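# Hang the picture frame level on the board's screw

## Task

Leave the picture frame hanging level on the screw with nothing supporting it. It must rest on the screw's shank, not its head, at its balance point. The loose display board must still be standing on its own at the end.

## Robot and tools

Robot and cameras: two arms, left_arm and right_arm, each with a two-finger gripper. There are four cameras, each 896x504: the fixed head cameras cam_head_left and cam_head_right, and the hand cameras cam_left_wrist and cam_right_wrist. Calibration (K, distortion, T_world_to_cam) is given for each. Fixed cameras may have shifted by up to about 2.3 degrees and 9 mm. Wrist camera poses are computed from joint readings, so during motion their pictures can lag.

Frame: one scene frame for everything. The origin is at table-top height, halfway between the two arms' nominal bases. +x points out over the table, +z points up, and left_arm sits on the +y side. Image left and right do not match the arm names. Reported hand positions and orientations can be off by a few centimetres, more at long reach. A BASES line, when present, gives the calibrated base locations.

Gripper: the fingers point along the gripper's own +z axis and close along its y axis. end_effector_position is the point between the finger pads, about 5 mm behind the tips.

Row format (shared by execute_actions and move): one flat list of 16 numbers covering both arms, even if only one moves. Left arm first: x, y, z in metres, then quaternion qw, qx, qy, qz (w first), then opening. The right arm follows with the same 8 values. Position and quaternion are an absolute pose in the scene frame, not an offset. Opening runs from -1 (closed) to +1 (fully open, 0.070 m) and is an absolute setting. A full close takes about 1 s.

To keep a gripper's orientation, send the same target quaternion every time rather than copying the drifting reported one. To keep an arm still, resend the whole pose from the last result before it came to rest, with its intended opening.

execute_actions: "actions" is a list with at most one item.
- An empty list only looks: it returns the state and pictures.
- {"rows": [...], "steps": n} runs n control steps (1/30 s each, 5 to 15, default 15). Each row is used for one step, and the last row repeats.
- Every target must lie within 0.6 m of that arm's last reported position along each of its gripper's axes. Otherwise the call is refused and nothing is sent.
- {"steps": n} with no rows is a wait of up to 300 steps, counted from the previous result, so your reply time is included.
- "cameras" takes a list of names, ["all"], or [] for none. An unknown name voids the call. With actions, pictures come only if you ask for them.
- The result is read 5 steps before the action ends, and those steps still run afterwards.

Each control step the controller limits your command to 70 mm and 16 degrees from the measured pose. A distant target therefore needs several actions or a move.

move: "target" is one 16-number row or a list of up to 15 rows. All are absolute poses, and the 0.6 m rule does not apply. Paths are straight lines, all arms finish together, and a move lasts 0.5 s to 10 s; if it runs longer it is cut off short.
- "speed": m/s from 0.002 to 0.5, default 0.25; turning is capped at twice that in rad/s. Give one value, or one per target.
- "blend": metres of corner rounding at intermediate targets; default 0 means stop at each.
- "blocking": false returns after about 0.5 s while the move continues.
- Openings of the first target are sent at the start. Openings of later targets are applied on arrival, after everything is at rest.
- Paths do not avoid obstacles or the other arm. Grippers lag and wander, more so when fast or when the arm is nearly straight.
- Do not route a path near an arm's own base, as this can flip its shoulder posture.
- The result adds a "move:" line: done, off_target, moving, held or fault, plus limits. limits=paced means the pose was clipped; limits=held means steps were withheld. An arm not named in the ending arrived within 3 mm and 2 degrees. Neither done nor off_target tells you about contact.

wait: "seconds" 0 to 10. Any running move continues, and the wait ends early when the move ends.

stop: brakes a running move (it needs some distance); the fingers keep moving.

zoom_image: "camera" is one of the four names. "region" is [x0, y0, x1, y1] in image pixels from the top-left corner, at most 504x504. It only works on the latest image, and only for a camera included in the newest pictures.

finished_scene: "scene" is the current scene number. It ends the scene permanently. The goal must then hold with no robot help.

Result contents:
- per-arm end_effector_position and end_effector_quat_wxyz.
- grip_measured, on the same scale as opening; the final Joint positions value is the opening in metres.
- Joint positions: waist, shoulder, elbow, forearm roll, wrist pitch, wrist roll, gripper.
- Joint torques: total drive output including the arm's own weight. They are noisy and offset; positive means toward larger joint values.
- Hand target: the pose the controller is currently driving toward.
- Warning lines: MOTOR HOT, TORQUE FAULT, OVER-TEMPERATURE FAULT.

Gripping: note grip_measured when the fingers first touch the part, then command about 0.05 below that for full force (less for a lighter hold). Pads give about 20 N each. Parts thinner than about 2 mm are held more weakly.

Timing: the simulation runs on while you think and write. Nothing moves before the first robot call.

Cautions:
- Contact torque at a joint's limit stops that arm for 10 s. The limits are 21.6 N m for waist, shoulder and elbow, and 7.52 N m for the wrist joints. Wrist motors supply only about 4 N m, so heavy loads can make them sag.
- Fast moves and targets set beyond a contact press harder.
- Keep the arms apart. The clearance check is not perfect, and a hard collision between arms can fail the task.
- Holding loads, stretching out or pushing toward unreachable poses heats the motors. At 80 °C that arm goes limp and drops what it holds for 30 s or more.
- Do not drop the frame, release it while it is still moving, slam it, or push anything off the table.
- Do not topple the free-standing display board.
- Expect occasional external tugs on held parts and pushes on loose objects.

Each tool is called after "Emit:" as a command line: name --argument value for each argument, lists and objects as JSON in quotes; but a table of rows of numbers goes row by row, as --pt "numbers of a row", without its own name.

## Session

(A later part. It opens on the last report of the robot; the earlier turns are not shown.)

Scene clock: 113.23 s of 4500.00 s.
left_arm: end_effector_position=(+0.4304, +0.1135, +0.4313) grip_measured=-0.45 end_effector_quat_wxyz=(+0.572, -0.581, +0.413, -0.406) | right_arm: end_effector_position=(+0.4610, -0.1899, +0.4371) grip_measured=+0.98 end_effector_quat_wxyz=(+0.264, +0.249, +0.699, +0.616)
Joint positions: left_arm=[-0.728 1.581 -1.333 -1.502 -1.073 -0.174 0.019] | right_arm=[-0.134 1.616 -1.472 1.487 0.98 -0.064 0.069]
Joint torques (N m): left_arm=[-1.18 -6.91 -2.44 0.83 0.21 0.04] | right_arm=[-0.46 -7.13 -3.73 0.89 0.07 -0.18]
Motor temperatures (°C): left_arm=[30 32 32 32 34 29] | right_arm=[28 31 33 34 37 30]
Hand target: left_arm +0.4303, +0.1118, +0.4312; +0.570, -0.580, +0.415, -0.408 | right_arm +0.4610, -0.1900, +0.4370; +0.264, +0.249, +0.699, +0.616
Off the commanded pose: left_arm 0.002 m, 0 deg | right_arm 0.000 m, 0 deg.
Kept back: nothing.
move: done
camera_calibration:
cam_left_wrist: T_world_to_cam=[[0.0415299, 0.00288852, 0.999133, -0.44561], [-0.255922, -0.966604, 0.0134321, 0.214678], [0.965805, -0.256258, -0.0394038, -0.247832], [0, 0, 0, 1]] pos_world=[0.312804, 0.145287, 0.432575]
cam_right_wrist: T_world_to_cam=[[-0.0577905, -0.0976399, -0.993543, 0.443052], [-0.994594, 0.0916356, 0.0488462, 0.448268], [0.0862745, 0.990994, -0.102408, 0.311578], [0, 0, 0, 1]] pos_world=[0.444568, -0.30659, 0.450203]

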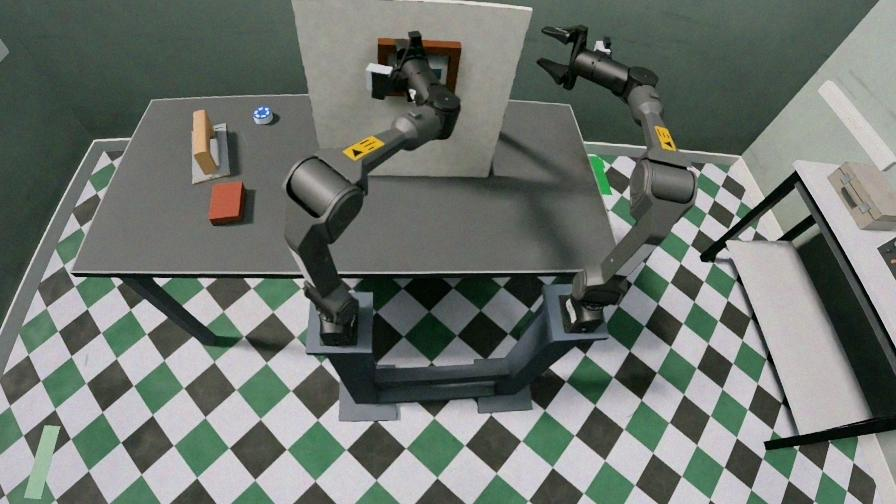

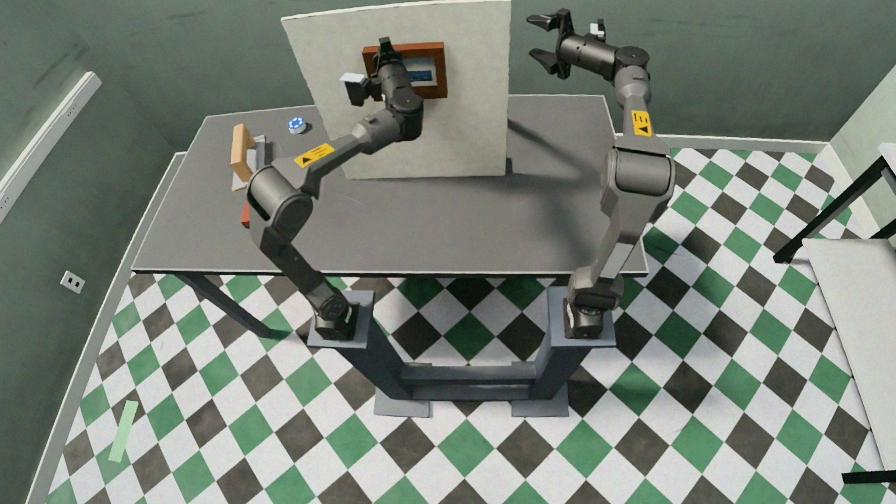

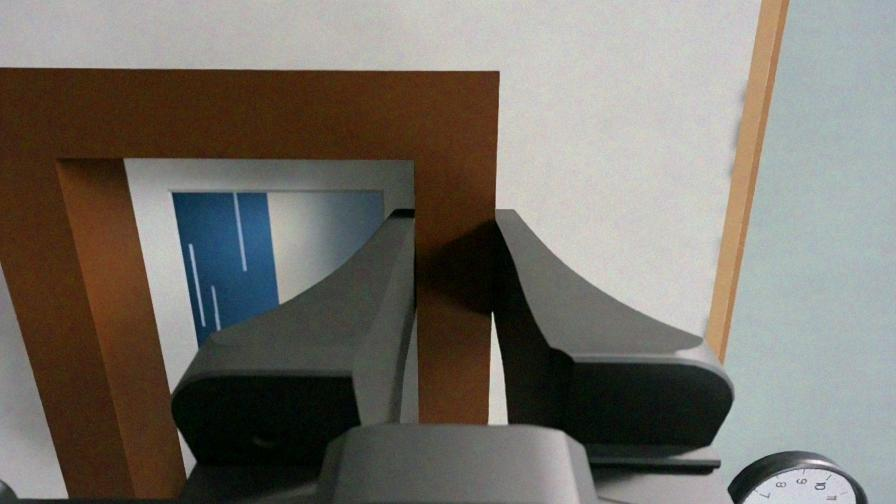

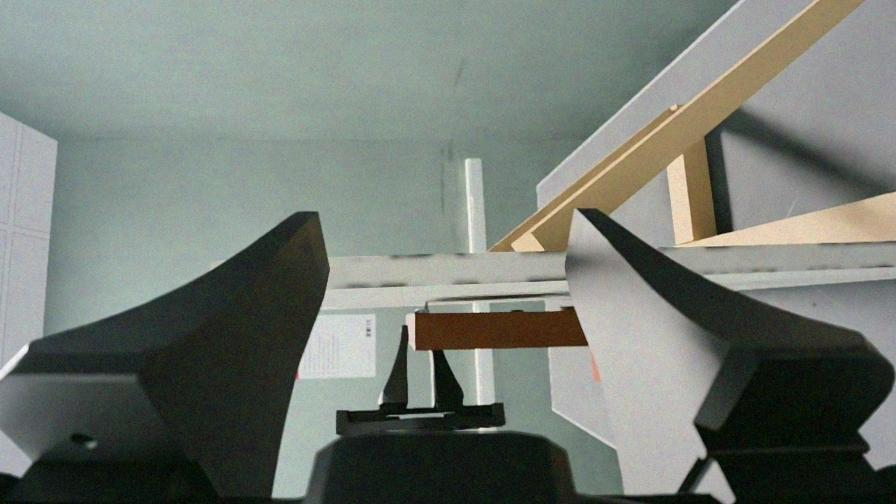

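Emit:
move --pt "0.4303 0.1118 0.4312 0.57027 -0.58032 0.4147 -0.40752 -0.43 0.461 -0.19 0.437 0.264 0.249 0.699 0.616 1" --pt "0.4303 0.1118 0.4312 0.57027 -0.58032 0.4147 -0.40752 -0.38 0.461 -0.19 0.437 0.264 0.249 0.699 0.616 1" --speed 0.012 --cameras '["cam_head_left", "cam_head_right", "cam_left_wrist", "cam_right_wrist"]'

Emit:
zoom_image --camera "cam_right_wrist" --region '[385, 275, 475, 335]'

Emit:
zoom_image --camera "cam_right_wrist" --region '[370, 230, 610, 365]'

Emit:
zoom_image --camera "cam_head_left" --region '[360, 20, 480, 110]'

Emit:
zoom_image --camera "cam_head_right" --region '[350, 25, 470, 115]'

Scene clock: 115.97 s of 4500.00 s.
left_arm: end_effector_position=(+0.4302, +0.1121, +0.4313) grip_measured=-0.38 end_effector_quat_wxyz=(+0.571, -0.581, +0.414, -0.407) | right_arm: end_effector_position=(+0.4610, -0.1899, +0.4371) grip_measured=+0.98 end_effector_quat_wxyz=(+0.264, +0.249, +0.699, +0.616)
Joint positions: left_arm=[-0.73 1.581 -1.333 -1.502 -1.071 -0.174 0.022] | right_arm=[-0.134 1.616 -1.472 1.487 0.98 -0.064 0.069]
Joint torques (N m): left_arm=[-0.36 -7.66 -3.57 0.96 -0.19 -0.04] | right_arm=[-0.47 -7.08 -3.73 0.94 0.05 -0.16]
Motor temperatures (°C): left_arm=[30 32 32 32 34 29] | right_arm=[28 31 33 34 37 30]
Hand target: left_arm +0.4303, +0.1118, +0.4312; +0.570, -0.580, +0.415, -0.408 | right_arm +0.4610, -0.1900, +0.4370; +0.264, +0.249, +0.699, +0.616
Off the commanded pose: left_arm 0.000 m, 0 deg | right_arm 0.000 m, 0 deg.
Kept back: nothing.
move: done
camera_calibration:
cam_left_wrist: T_world_to_cam=[[0.0418623, 0.00285535, 0.999119, -0.445656], [-0.260086, -0.965489, 0.0136566, 0.21485], [0.964678, -0.260429, -0.0396749, -0.246988], [0, 0, 0, 1]] pos_world=[0.312799, 0.144385, 0.43253]
cam_right_wrist: T_world_to_cam=[[-0.0577905, -0.0976399, -0.993543, 0.443052], [-0.994594, 0.0916356, 0.0488462, 0.448268], [0.0862745, 0.990994, -0.102408, 0.311578], [0, 0, 0, 1]] pos_world=[0.444568, -0.30659, 0.450203]

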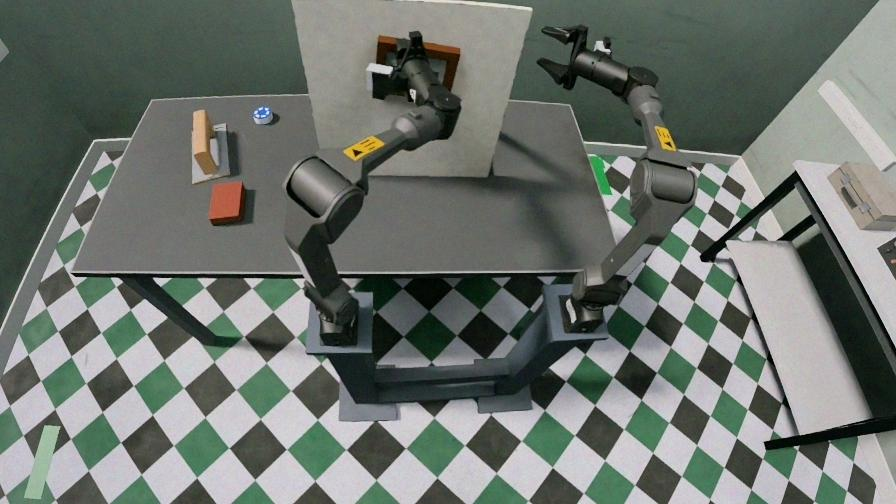

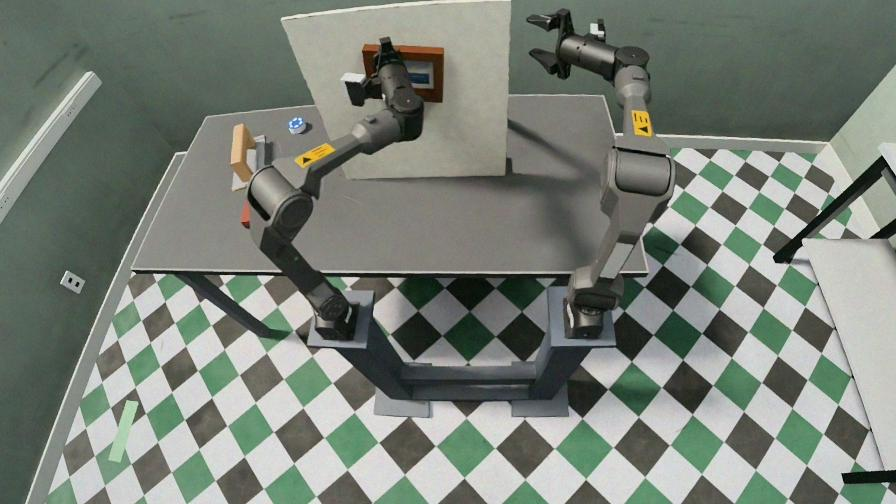

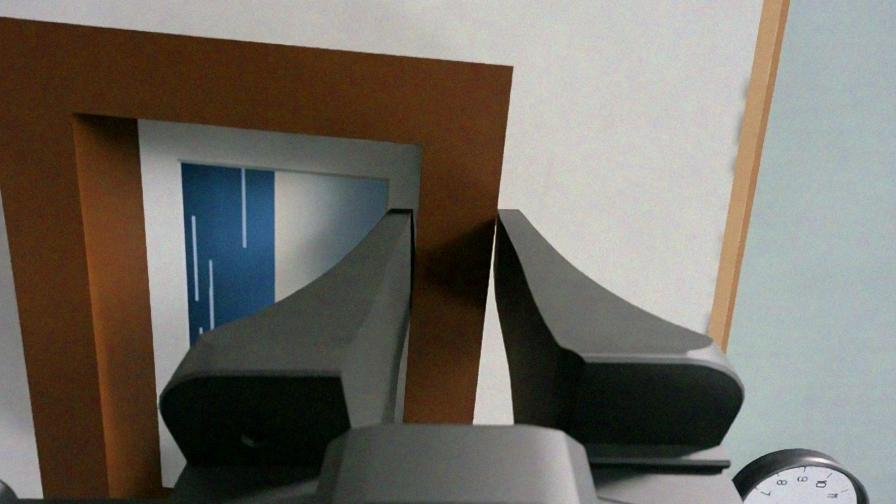

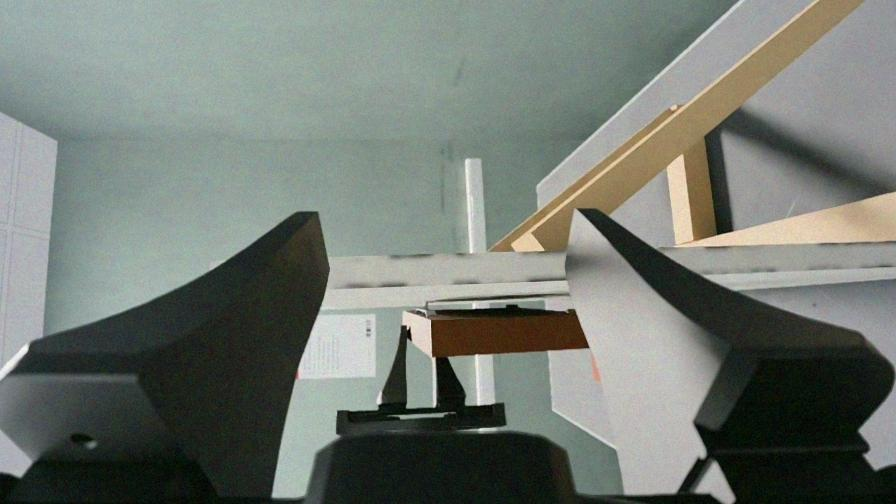

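Scaled by 5.600 from the camera's 896x504 image, which has a finer 1280x720 frame.

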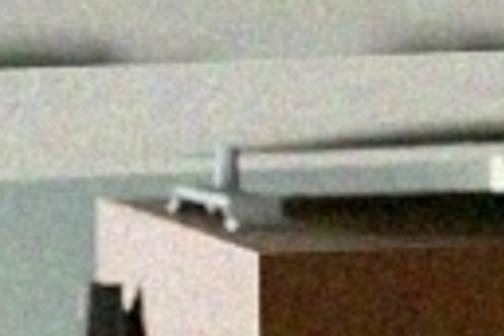

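Scaled by 2.100 from the camera's 896x504 image, which has a finer 1280x720 frame.

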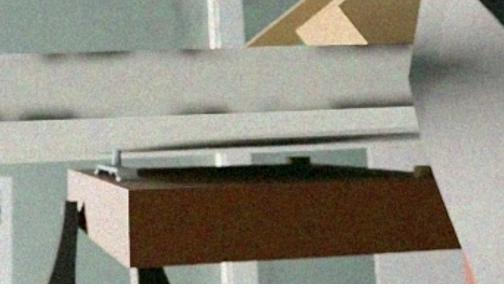

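Scaled by 4.200 from the camera's 896x504 image, which has a finer 1280x720 frame.

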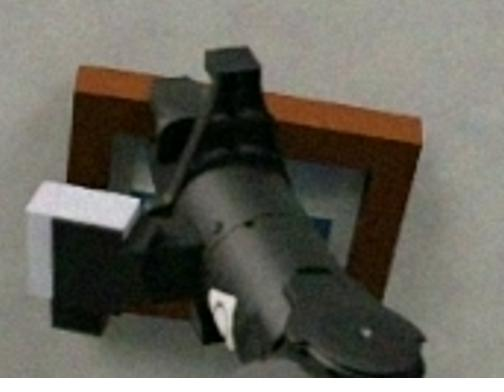

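Scaled by 4.200 from the camera's 896x504 image, which has a finer 1280x720 frame.

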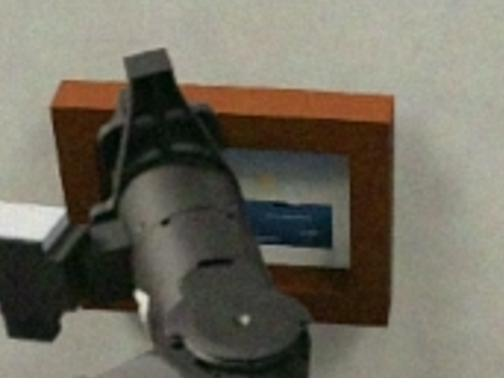

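Emit:
move --pt "0.4303 0.1118 0.4312 0.57027 -0.58032 0.4147 -0.40752 -0.32 0.461 -0.19 0.437 0.264 0.249 0.699 0.616 1" --pt "0.4303 0.1118 0.4312 0.57027 -0.58032 0.4147 -0.40752 -0.25 0.461 -0.19 0.437 0.264 0.249 0.699 0.616 1" --speed 0.012 --cameras '["cam_head_left", "cam_head_right", "cam_left_wrist", "cam_right_wrist"]'

Emit:
zoom_image --camera "cam_head_left" --region '[360, 20, 480, 110]'

Emit:
zoom_image --camera "cam_head_right" --region '[350, 25, 470, 115]'

Emit:
zoom_image --camera "cam_right_wrist" --region '[385, 275, 475, 335]'

Scene clock: 118.53 s of 4500.00 s.
left_arm: end_effector_position=(+0.4303, +0.1120, +0.4312) grip_measured=-0.25 end_effector_quat_wxyz=(+0.570, -0.580, +0.414, -0.407) | right_arm: end_effector_position=(+0.4610, -0.1899, +0.4371) grip_measured=+0.98 end_effector_quat_wxyz=(+0.264, +0.249, +0.699, +0.616)
Joint positions: left_arm=[-0.73 1.581 -1.333 -1.502 -1.07 -0.174 0.026] | right_arm=[-0.134 1.616 -1.472 1.487 0.98 -0.064 0.069]
Joint torques (N m): left_arm=[-0.06 -5.72 -2.9 0.7 -0.27 -0.11] | right_arm=[-0.43 -7.11 -3.74 0.94 0.04 -0.15]
Motor temperatures (°C): left_arm=[30 32 32 32 34 29] | right_arm=[28 31 33 34 37 30]
Hand target: left_arm +0.4303, +0.1118, +0.4312; +0.570, -0.580, +0.415, -0.408 | right_arm +0.4610, -0.1900, +0.4370; +0.264, +0.249, +0.699, +0.616
Off the commanded pose: left_arm 0.000 m, 0 deg | right_arm 0.000 m, 0 deg.
Kept back: nothing.
move: done
camera_calibration:
cam_left_wrist: T_world_to_cam=[[0.0419915, 0.00288024, 0.999114, -0.445683], [-0.260847, -0.965282, 0.0137458, 0.214971], [0.964466, -0.261193, -0.0397823, -0.246864], [0, 0, 0, 1]] pos_world=[0.312881, 0.144312, 0.432512]
cam_right_wrist: T_world_to_cam=[[-0.0577905, -0.0976399, -0.993543, 0.443052], [-0.994594, 0.0916356, 0.0488462, 0.448268], [0.0862745, 0.990994, -0.102408, 0.311578], [0, 0, 0, 1]] pos_world=[0.444568, -0.30659, 0.450203]

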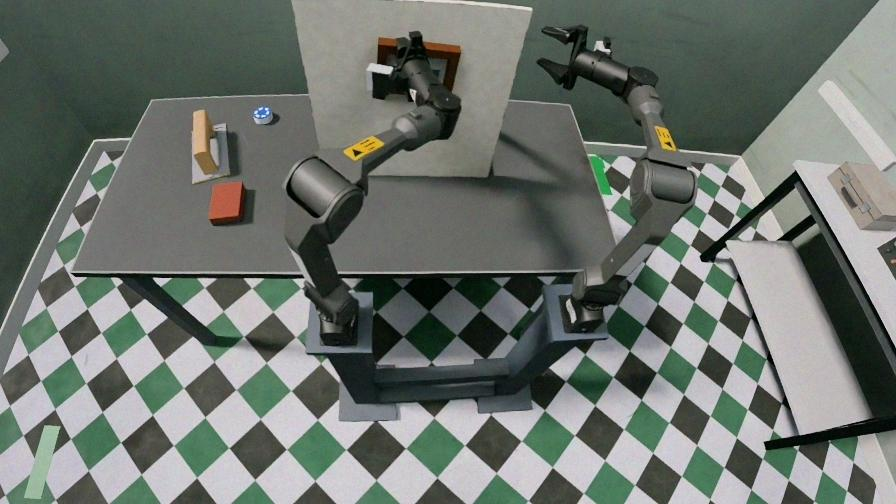

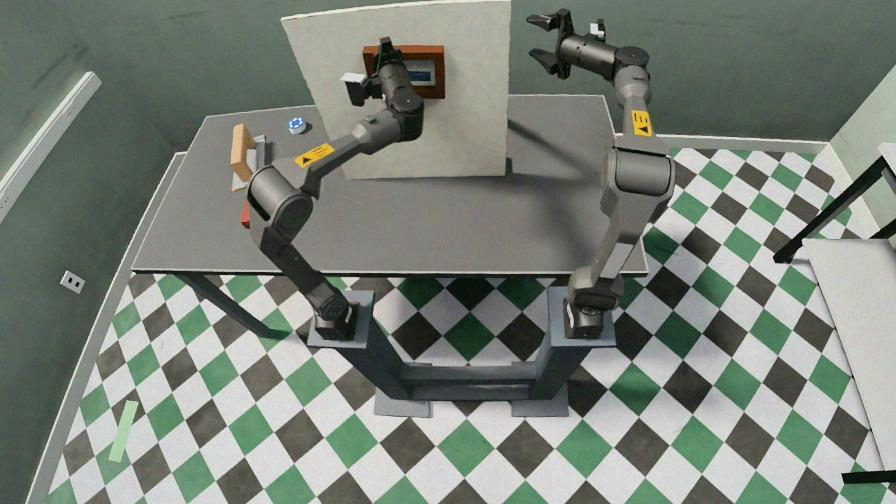

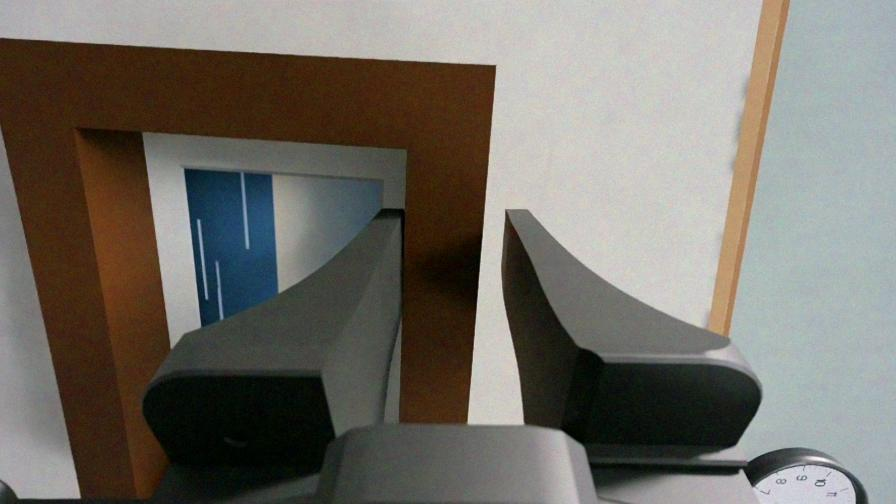

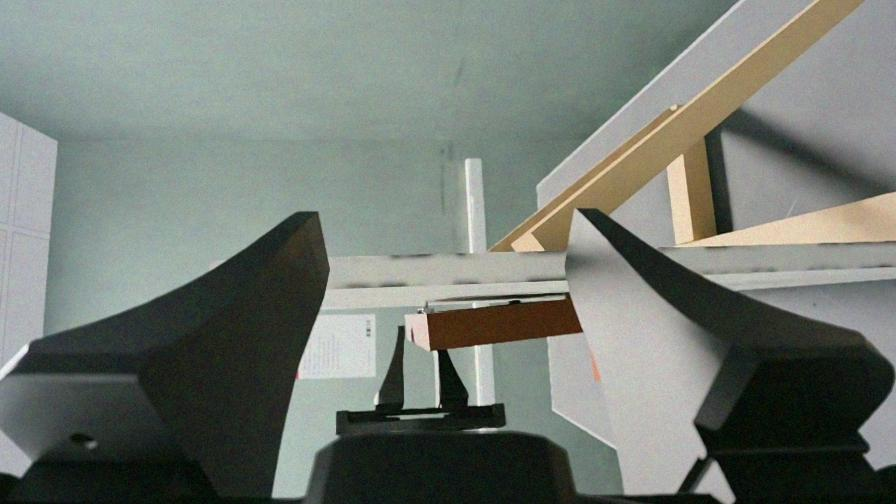

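Scaled by 4.200 from the camera's 896x504 image, which has a finer 1280x720 frame.

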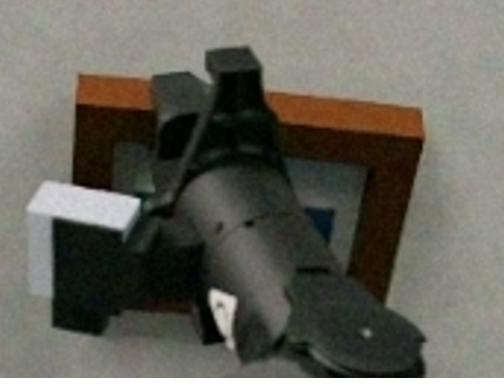

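Scaled by 4.200 from the camera's 896x504 image, which has a finer 1280x720 frame.

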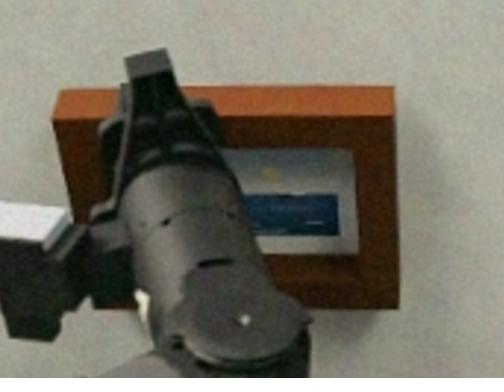

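Scaled by 5.600 from the camera's 896x504 image, which has a finer 1280x720 frame.

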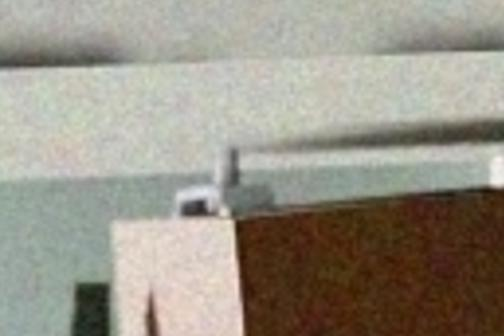

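Emit:
move --pt "0.4303 0.1118 0.4312 0.57027 -0.58032 0.4147 -0.40752 -0.17 0.461 -0.19 0.437 0.264 0.249 0.699 0.616 1" --pt "0.4303 0.1118 0.4312 0.57027 -0.58032 0.4147 -0.40752 -0.09 0.461 -0.19 0.437 0.264 0.249 0.699 0.616 1" --speed 0.012 --cameras '["cam_head_left", "cam_head_right", "cam_left_wrist", "cam_right_wrist"]'

Emit:
zoom_image --camera "cam_head_left" --region '[360, 20, 480, 110]'

Emit:
zoom_image --camera "cam_head_right" --region '[350, 25, 470, 115]'

Emit:
zoom_image --camera "cam_right_wrist" --region '[385, 275, 475, 335]'

Scene clock: 121.40 s of 4500.00 s.
left_arm: end_effector_position=(+0.4303, +0.1120, +0.4312) grip_measured=-0.09 end_effector_quat_wxyz=(+0.570, -0.580, +0.414, -0.407) | right_arm: end_effector_position=(+0.4610, -0.1899, +0.4371) grip_measured=+0.98 end_effector_quat_wxyz=(+0.264, +0.249, +0.699, +0.616)
Joint positions: left_arm=[-0.73 1.581 -1.333 -1.502 -1.07 -0.174 0.032] | right_arm=[-0.134 1.616 -1.472 1.487 0.98 -0.064 0.069]
Joint torques (N m): left_arm=[0.48 -5.37 -2.64 0.9 -0.17 -0.05] | right_arm=[-0.46 -7.07 -3.76 0.94 0.02 -0.12]
Motor temperatures (°C): left_arm=[30 32 32 32 34 29] | right_arm=[28 31 33 34 37 30]
Hand target: left_arm +0.4303, +0.1118, +0.4312; +0.570, -0.580, +0.415, -0.408 | right_arm +0.4610, -0.1900, +0.4370; +0.264, +0.249, +0.699, +0.616
Off the commanded pose: left_arm 0.000 m, 0 deg | right_arm 0.000 m, 0 deg.
Kept back: nothing.
move: done
camera_calibration:
cam_left_wrist: T_world_to_cam=[[0.0419915, 0.00288024, 0.999114, -0.445683], [-0.260847, -0.965282, 0.0137458, 0.214971], [0.964466, -0.261193, -0.0397823, -0.246864], [0, 0, 0, 1]] pos_world=[0.312881, 0.144312, 0.432512]
cam_right_wrist: T_world_to_cam=[[-0.0577905, -0.0976399, -0.993543, 0.443052], [-0.994594, 0.0916356, 0.0488462, 0.448268], [0.0862745, 0.990994, -0.102408, 0.311578], [0, 0, 0, 1]] pos_world=[0.444568, -0.30659, 0.450203]

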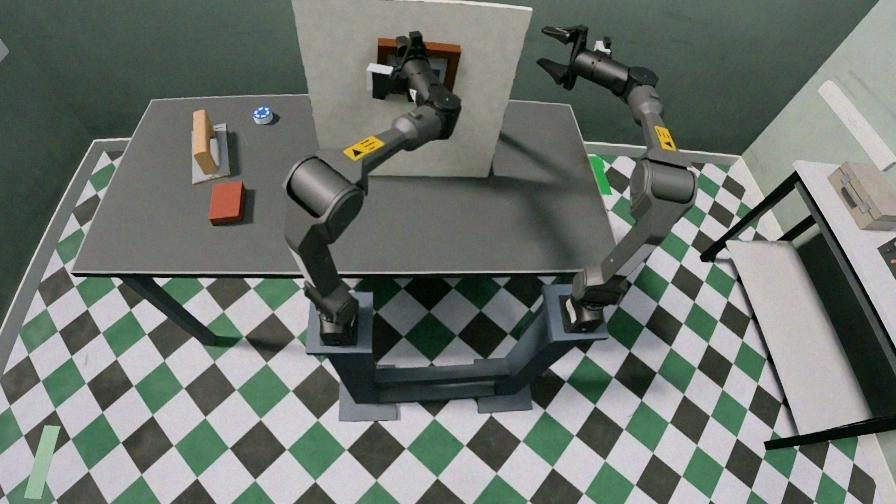

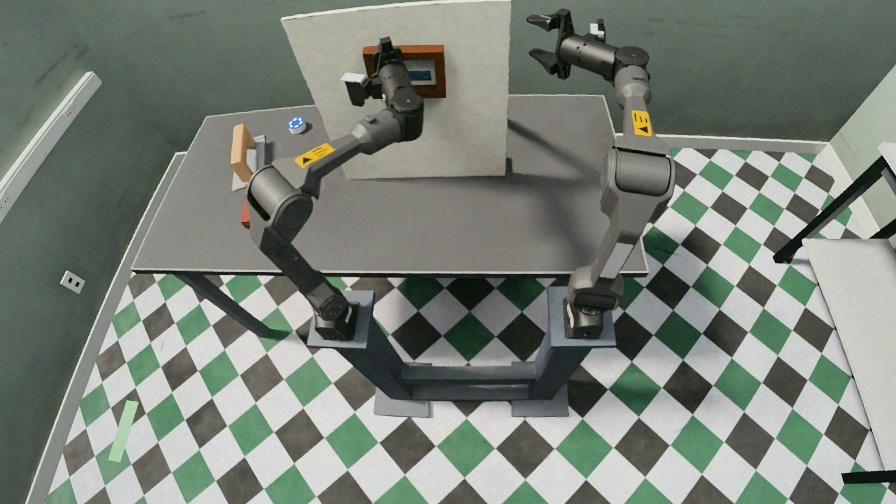

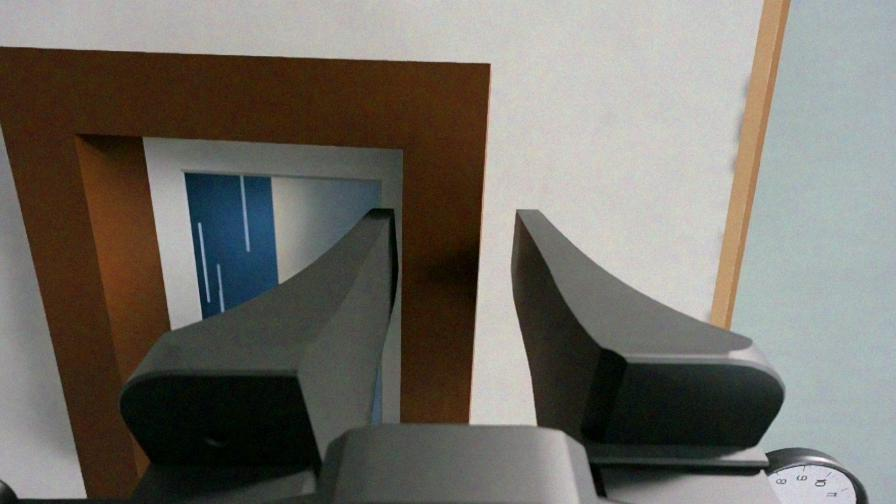

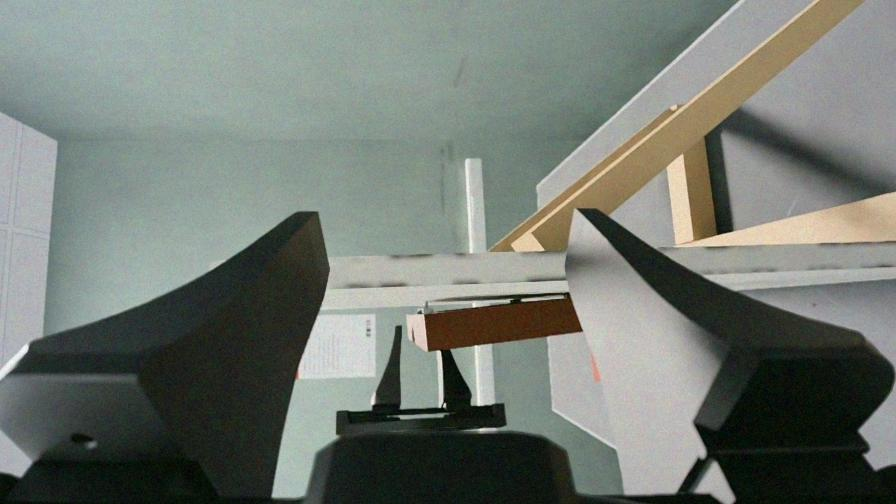

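Scaled by 4.200 from the camera's 896x504 image, which has a finer 1280x720 frame.

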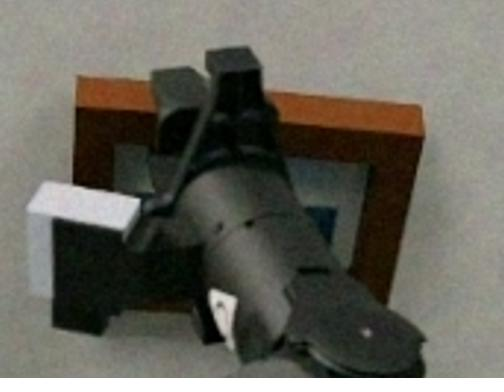

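Scaled by 4.200 from the camera's 896x504 image, which has a finer 1280x720 frame.

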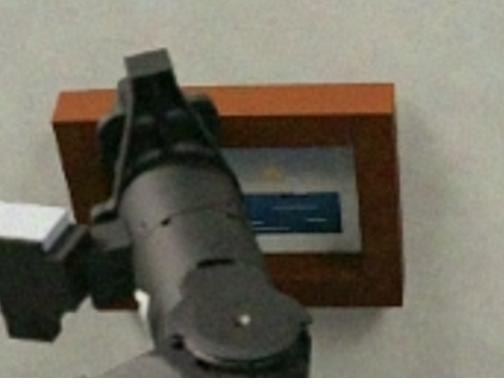

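Scaled by 5.600 from the camera's 896x504 image, which has a finer 1280x720 frame.

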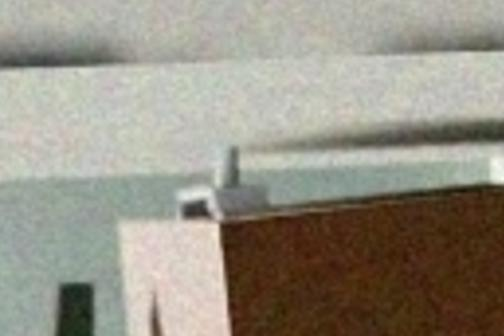

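Emit:
move --pt "0.4303 0.1118 0.4240 0.57027 -0.58032 0.4147 -0.40752 -0.09 0.461 -0.19 0.437 0.264 0.249 0.699 0.616 1" --pt "0.4303 0.1118 0.4167 0.57027 -0.58032 0.4147 -0.40752 -0.09 0.461 -0.19 0.437 0.264 0.249 0.699 0.616 1" --speed '[0.03, 0.012]' --blend 0.002 --cameras '["cam_left_wrist"]'

Emit:
move --target '[0.4303, 0.1118, 0.4280, 0.57027, -0.58032, 0.4147, -0.40752, -0.09, 0.461, -0.19, 0.437, 0.264, 0.249, 0.699, 0.616, 1]' --speed 0.012 --cameras '["cam_head_left", "cam_head_right", "cam_left_wrist", "cam_right_wrist"]'

Emit:
zoom_image --camera "cam_head_left" --region '[360, 20, 480, 110]'

Emit:
zoom_image --camera "cam_head_right" --region '[350, 25, 470, 115]'

Emit:
zoom_image --camera "cam_right_wrist" --region '[385, 275, 475, 335]'

Scene clock: 123.67 s of 4500.00 s.
left_arm: end_effector_position=(+0.4300, +0.1128, +0.4189) grip_measured=-0.08 end_effector_quat_wxyz=(+0.571, -0.580, +0.412, -0.409) | right_arm: end_effector_position=(+0.4610, -0.1899, +0.4371) grip_measured=+0.98 end_effector_quat_wxyz=(+0.264, +0.249, +0.699, +0.616)
Joint positions: left_arm=[-0.729 1.584 -1.284 -1.469 -1.076 -0.239 0.032] | right_arm=[-0.134 1.616 -1.472 1.487 0.98 -0.064 0.069]
Joint torques (N m): left_arm=[-2.67 -2.84 0.38 -0.69 0.79 0.12] | right_arm=[-0.44 -7.04 -3.73 0.93 0.01 -0.11]
Motor temperatures (°C): left_arm=[30 32 32 32 34 29] | right_arm=[28 31 33 34 37 30]
Hand target: left_arm +0.4303, +0.1118, +0.4167; +0.570, -0.580, +0.415, -0.408 | right_arm +0.4610, -0.1900, +0.4370; +0.264, +0.249, +0.699, +0.616
Off the commanded pose: left_arm 0.002 m, 0 deg | right_arm 0.000 m, 0 deg.
Kept back: nothing.
move: done
camera_calibration:
cam_left_wrist: T_world_to_cam=[[0.0367858, 0.00447239, 0.999313, -0.431396], [-0.259601, -0.965616, 0.0138778, 0.215295], [0.965015, -0.259934, -0.03436, -0.249539], [0, 0, 0, 1]] pos_world=[0.312569, 0.144958, 0.419537]
Images, in order (width x height): cam_left_wrist 896x504.

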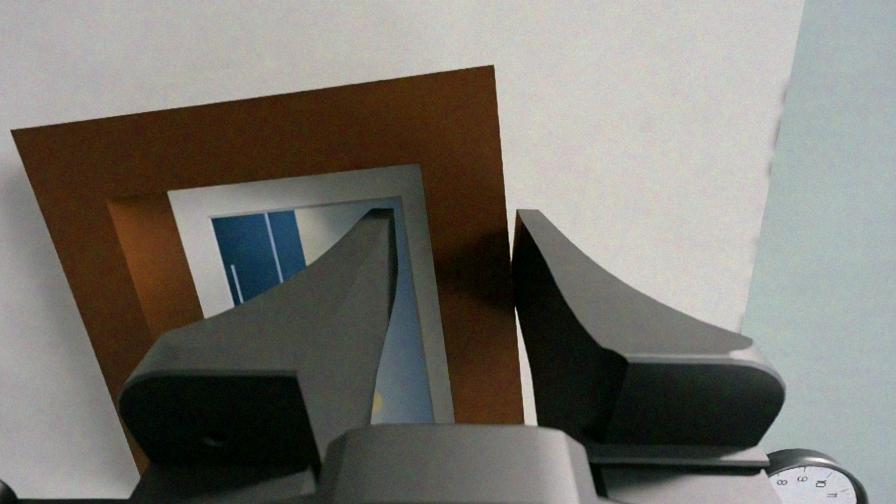

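Scene clock: 124.83 s of 4500.00 s.
left_arm: end_effector_position=(+0.4304, +0.1111, +0.4277) grip_measured=-0.09 end_effector_quat_wxyz=(+0.570, -0.580, +0.416, -0.408) | right_arm: end_effector_position=(+0.4610, -0.1899, +0.4371) grip_measured=+0.98 end_effector_quat_wxyz=(+0.264, +0.249, +0.699, +0.616)
Joint positions: left_arm=[-0.731 1.583 -1.322 -1.495 -1.07 -0.188 0.032] | right_arm=[-0.134 1.616 -1.472 1.487 0.98 -0.064 0.069]
Joint torques (N m): left_arm=[0.33 -7.15 -3.27 0.71 -0.49 -0.02] | right_arm=[-0.47 -7.02 -3.75 0.93 0 -0.11]
Motor temperatures (°C): left_arm=[30 32 32 32 34 29] | right_arm=[28 31 33 34 37 30]
Hand target: left_arm +0.4303, +0.1118, +0.4280; +0.570, -0.580, +0.415, -0.408 | right_arm +0.4610, -0.1900, +0.4370; +0.264, +0.249, +0.699, +0.616
Off the commanded pose: left_arm 0.001 m, 0 deg | right_arm 0.000 m, 0 deg.
Kept back: nothing.
move: done
camera_calibration:
cam_left_wrist: T_world_to_cam=[[0.0428924, 0.00146947, 0.999079, -0.442338], [-0.262792, -0.964769, 0.0127012, 0.21548], [0.963899, -0.263095, -0.0409951, -0.24636], [0, 0, 0, 1]] pos_world=[0.313065, 0.143723, 0.429094]
cam_right_wrist: T_world_to_cam=[[-0.0577905, -0.0976399, -0.993543, 0.443052], [-0.994594, 0.0916356, 0.0488462, 0.448268], [0.0862745, 0.990994, -0.102408, 0.311578], [0, 0, 0, 1]] pos_world=[0.444568, -0.30659, 0.450203]

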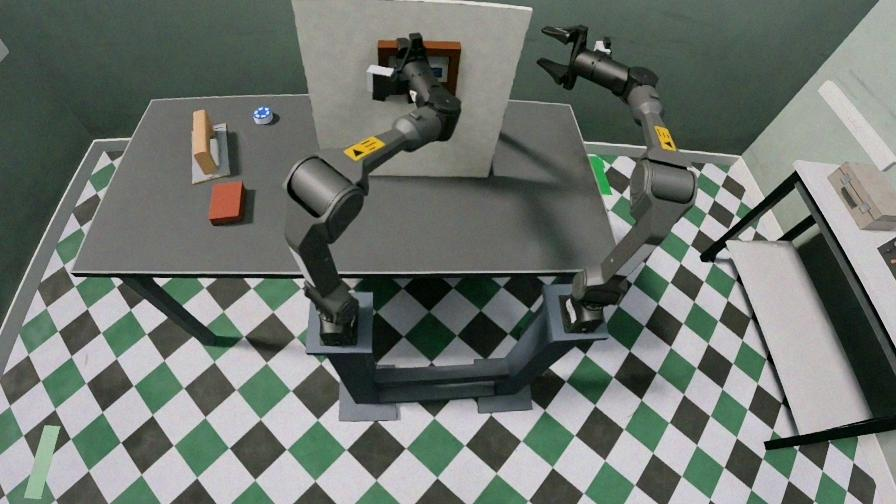

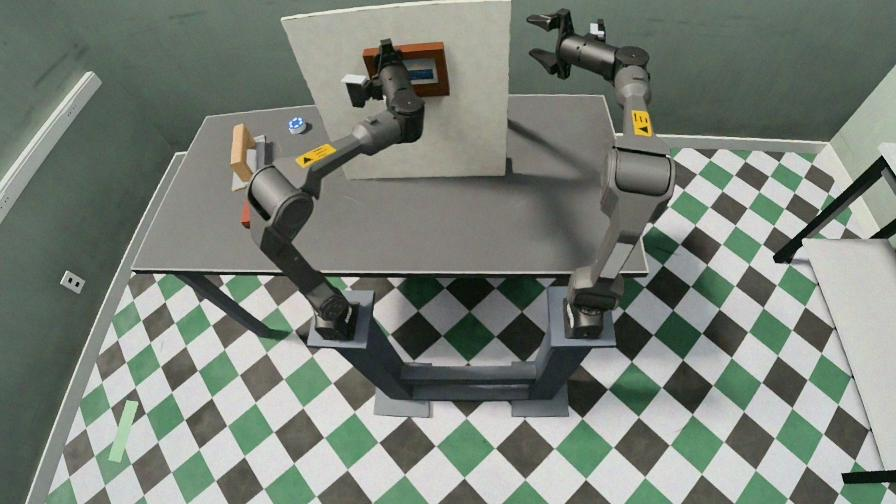

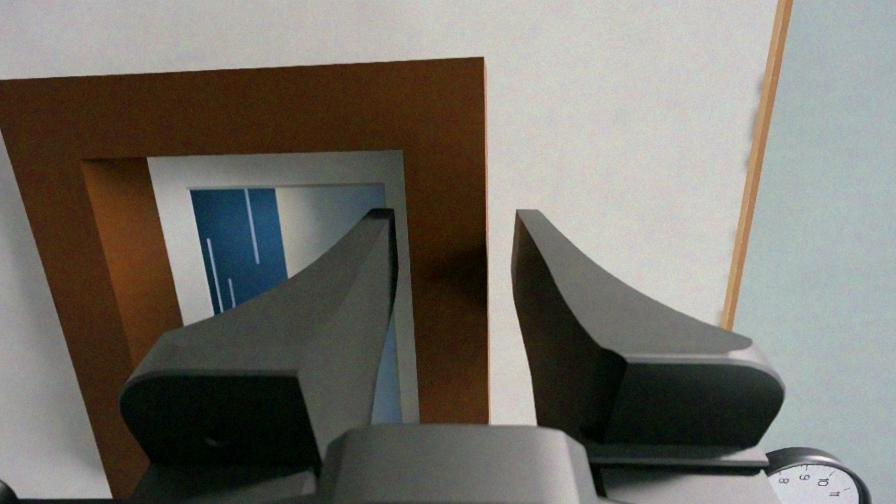

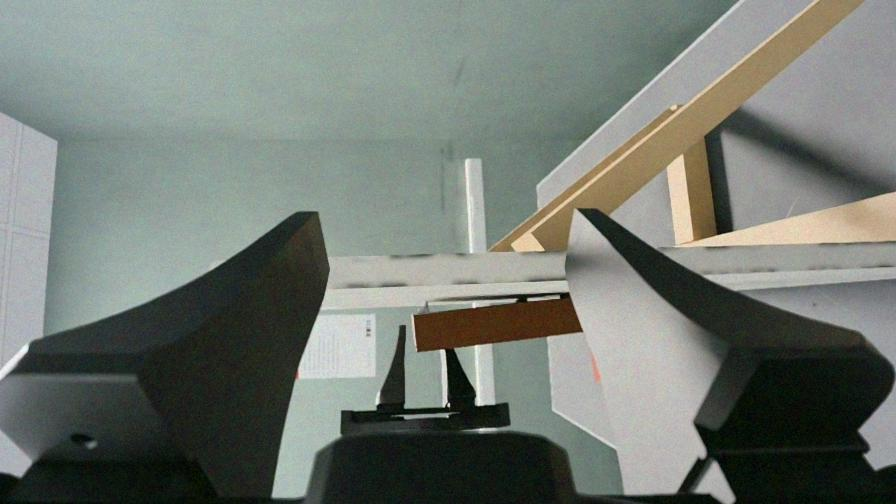

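Scaled by 4.200 from the camera's 896x504 image, which has a finer 1280x720 frame.

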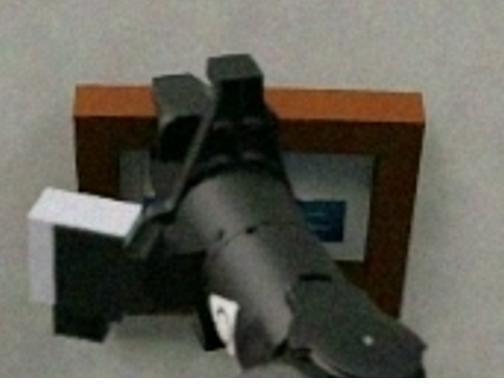

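Scaled by 4.200 from the camera's 896x504 image, which has a finer 1280x720 frame.

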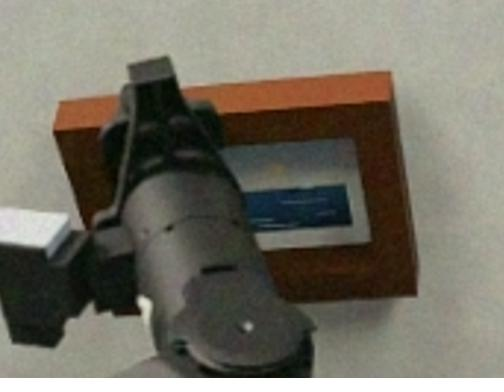

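Scaled by 5.600 from the camera's 896x504 image, which has a finer 1280x720 frame.

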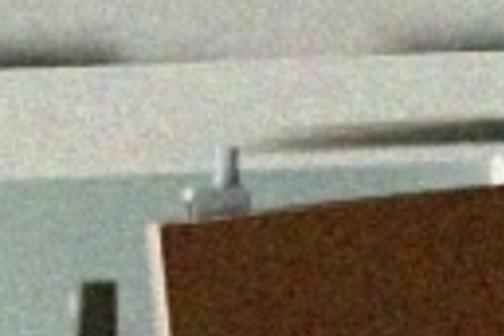

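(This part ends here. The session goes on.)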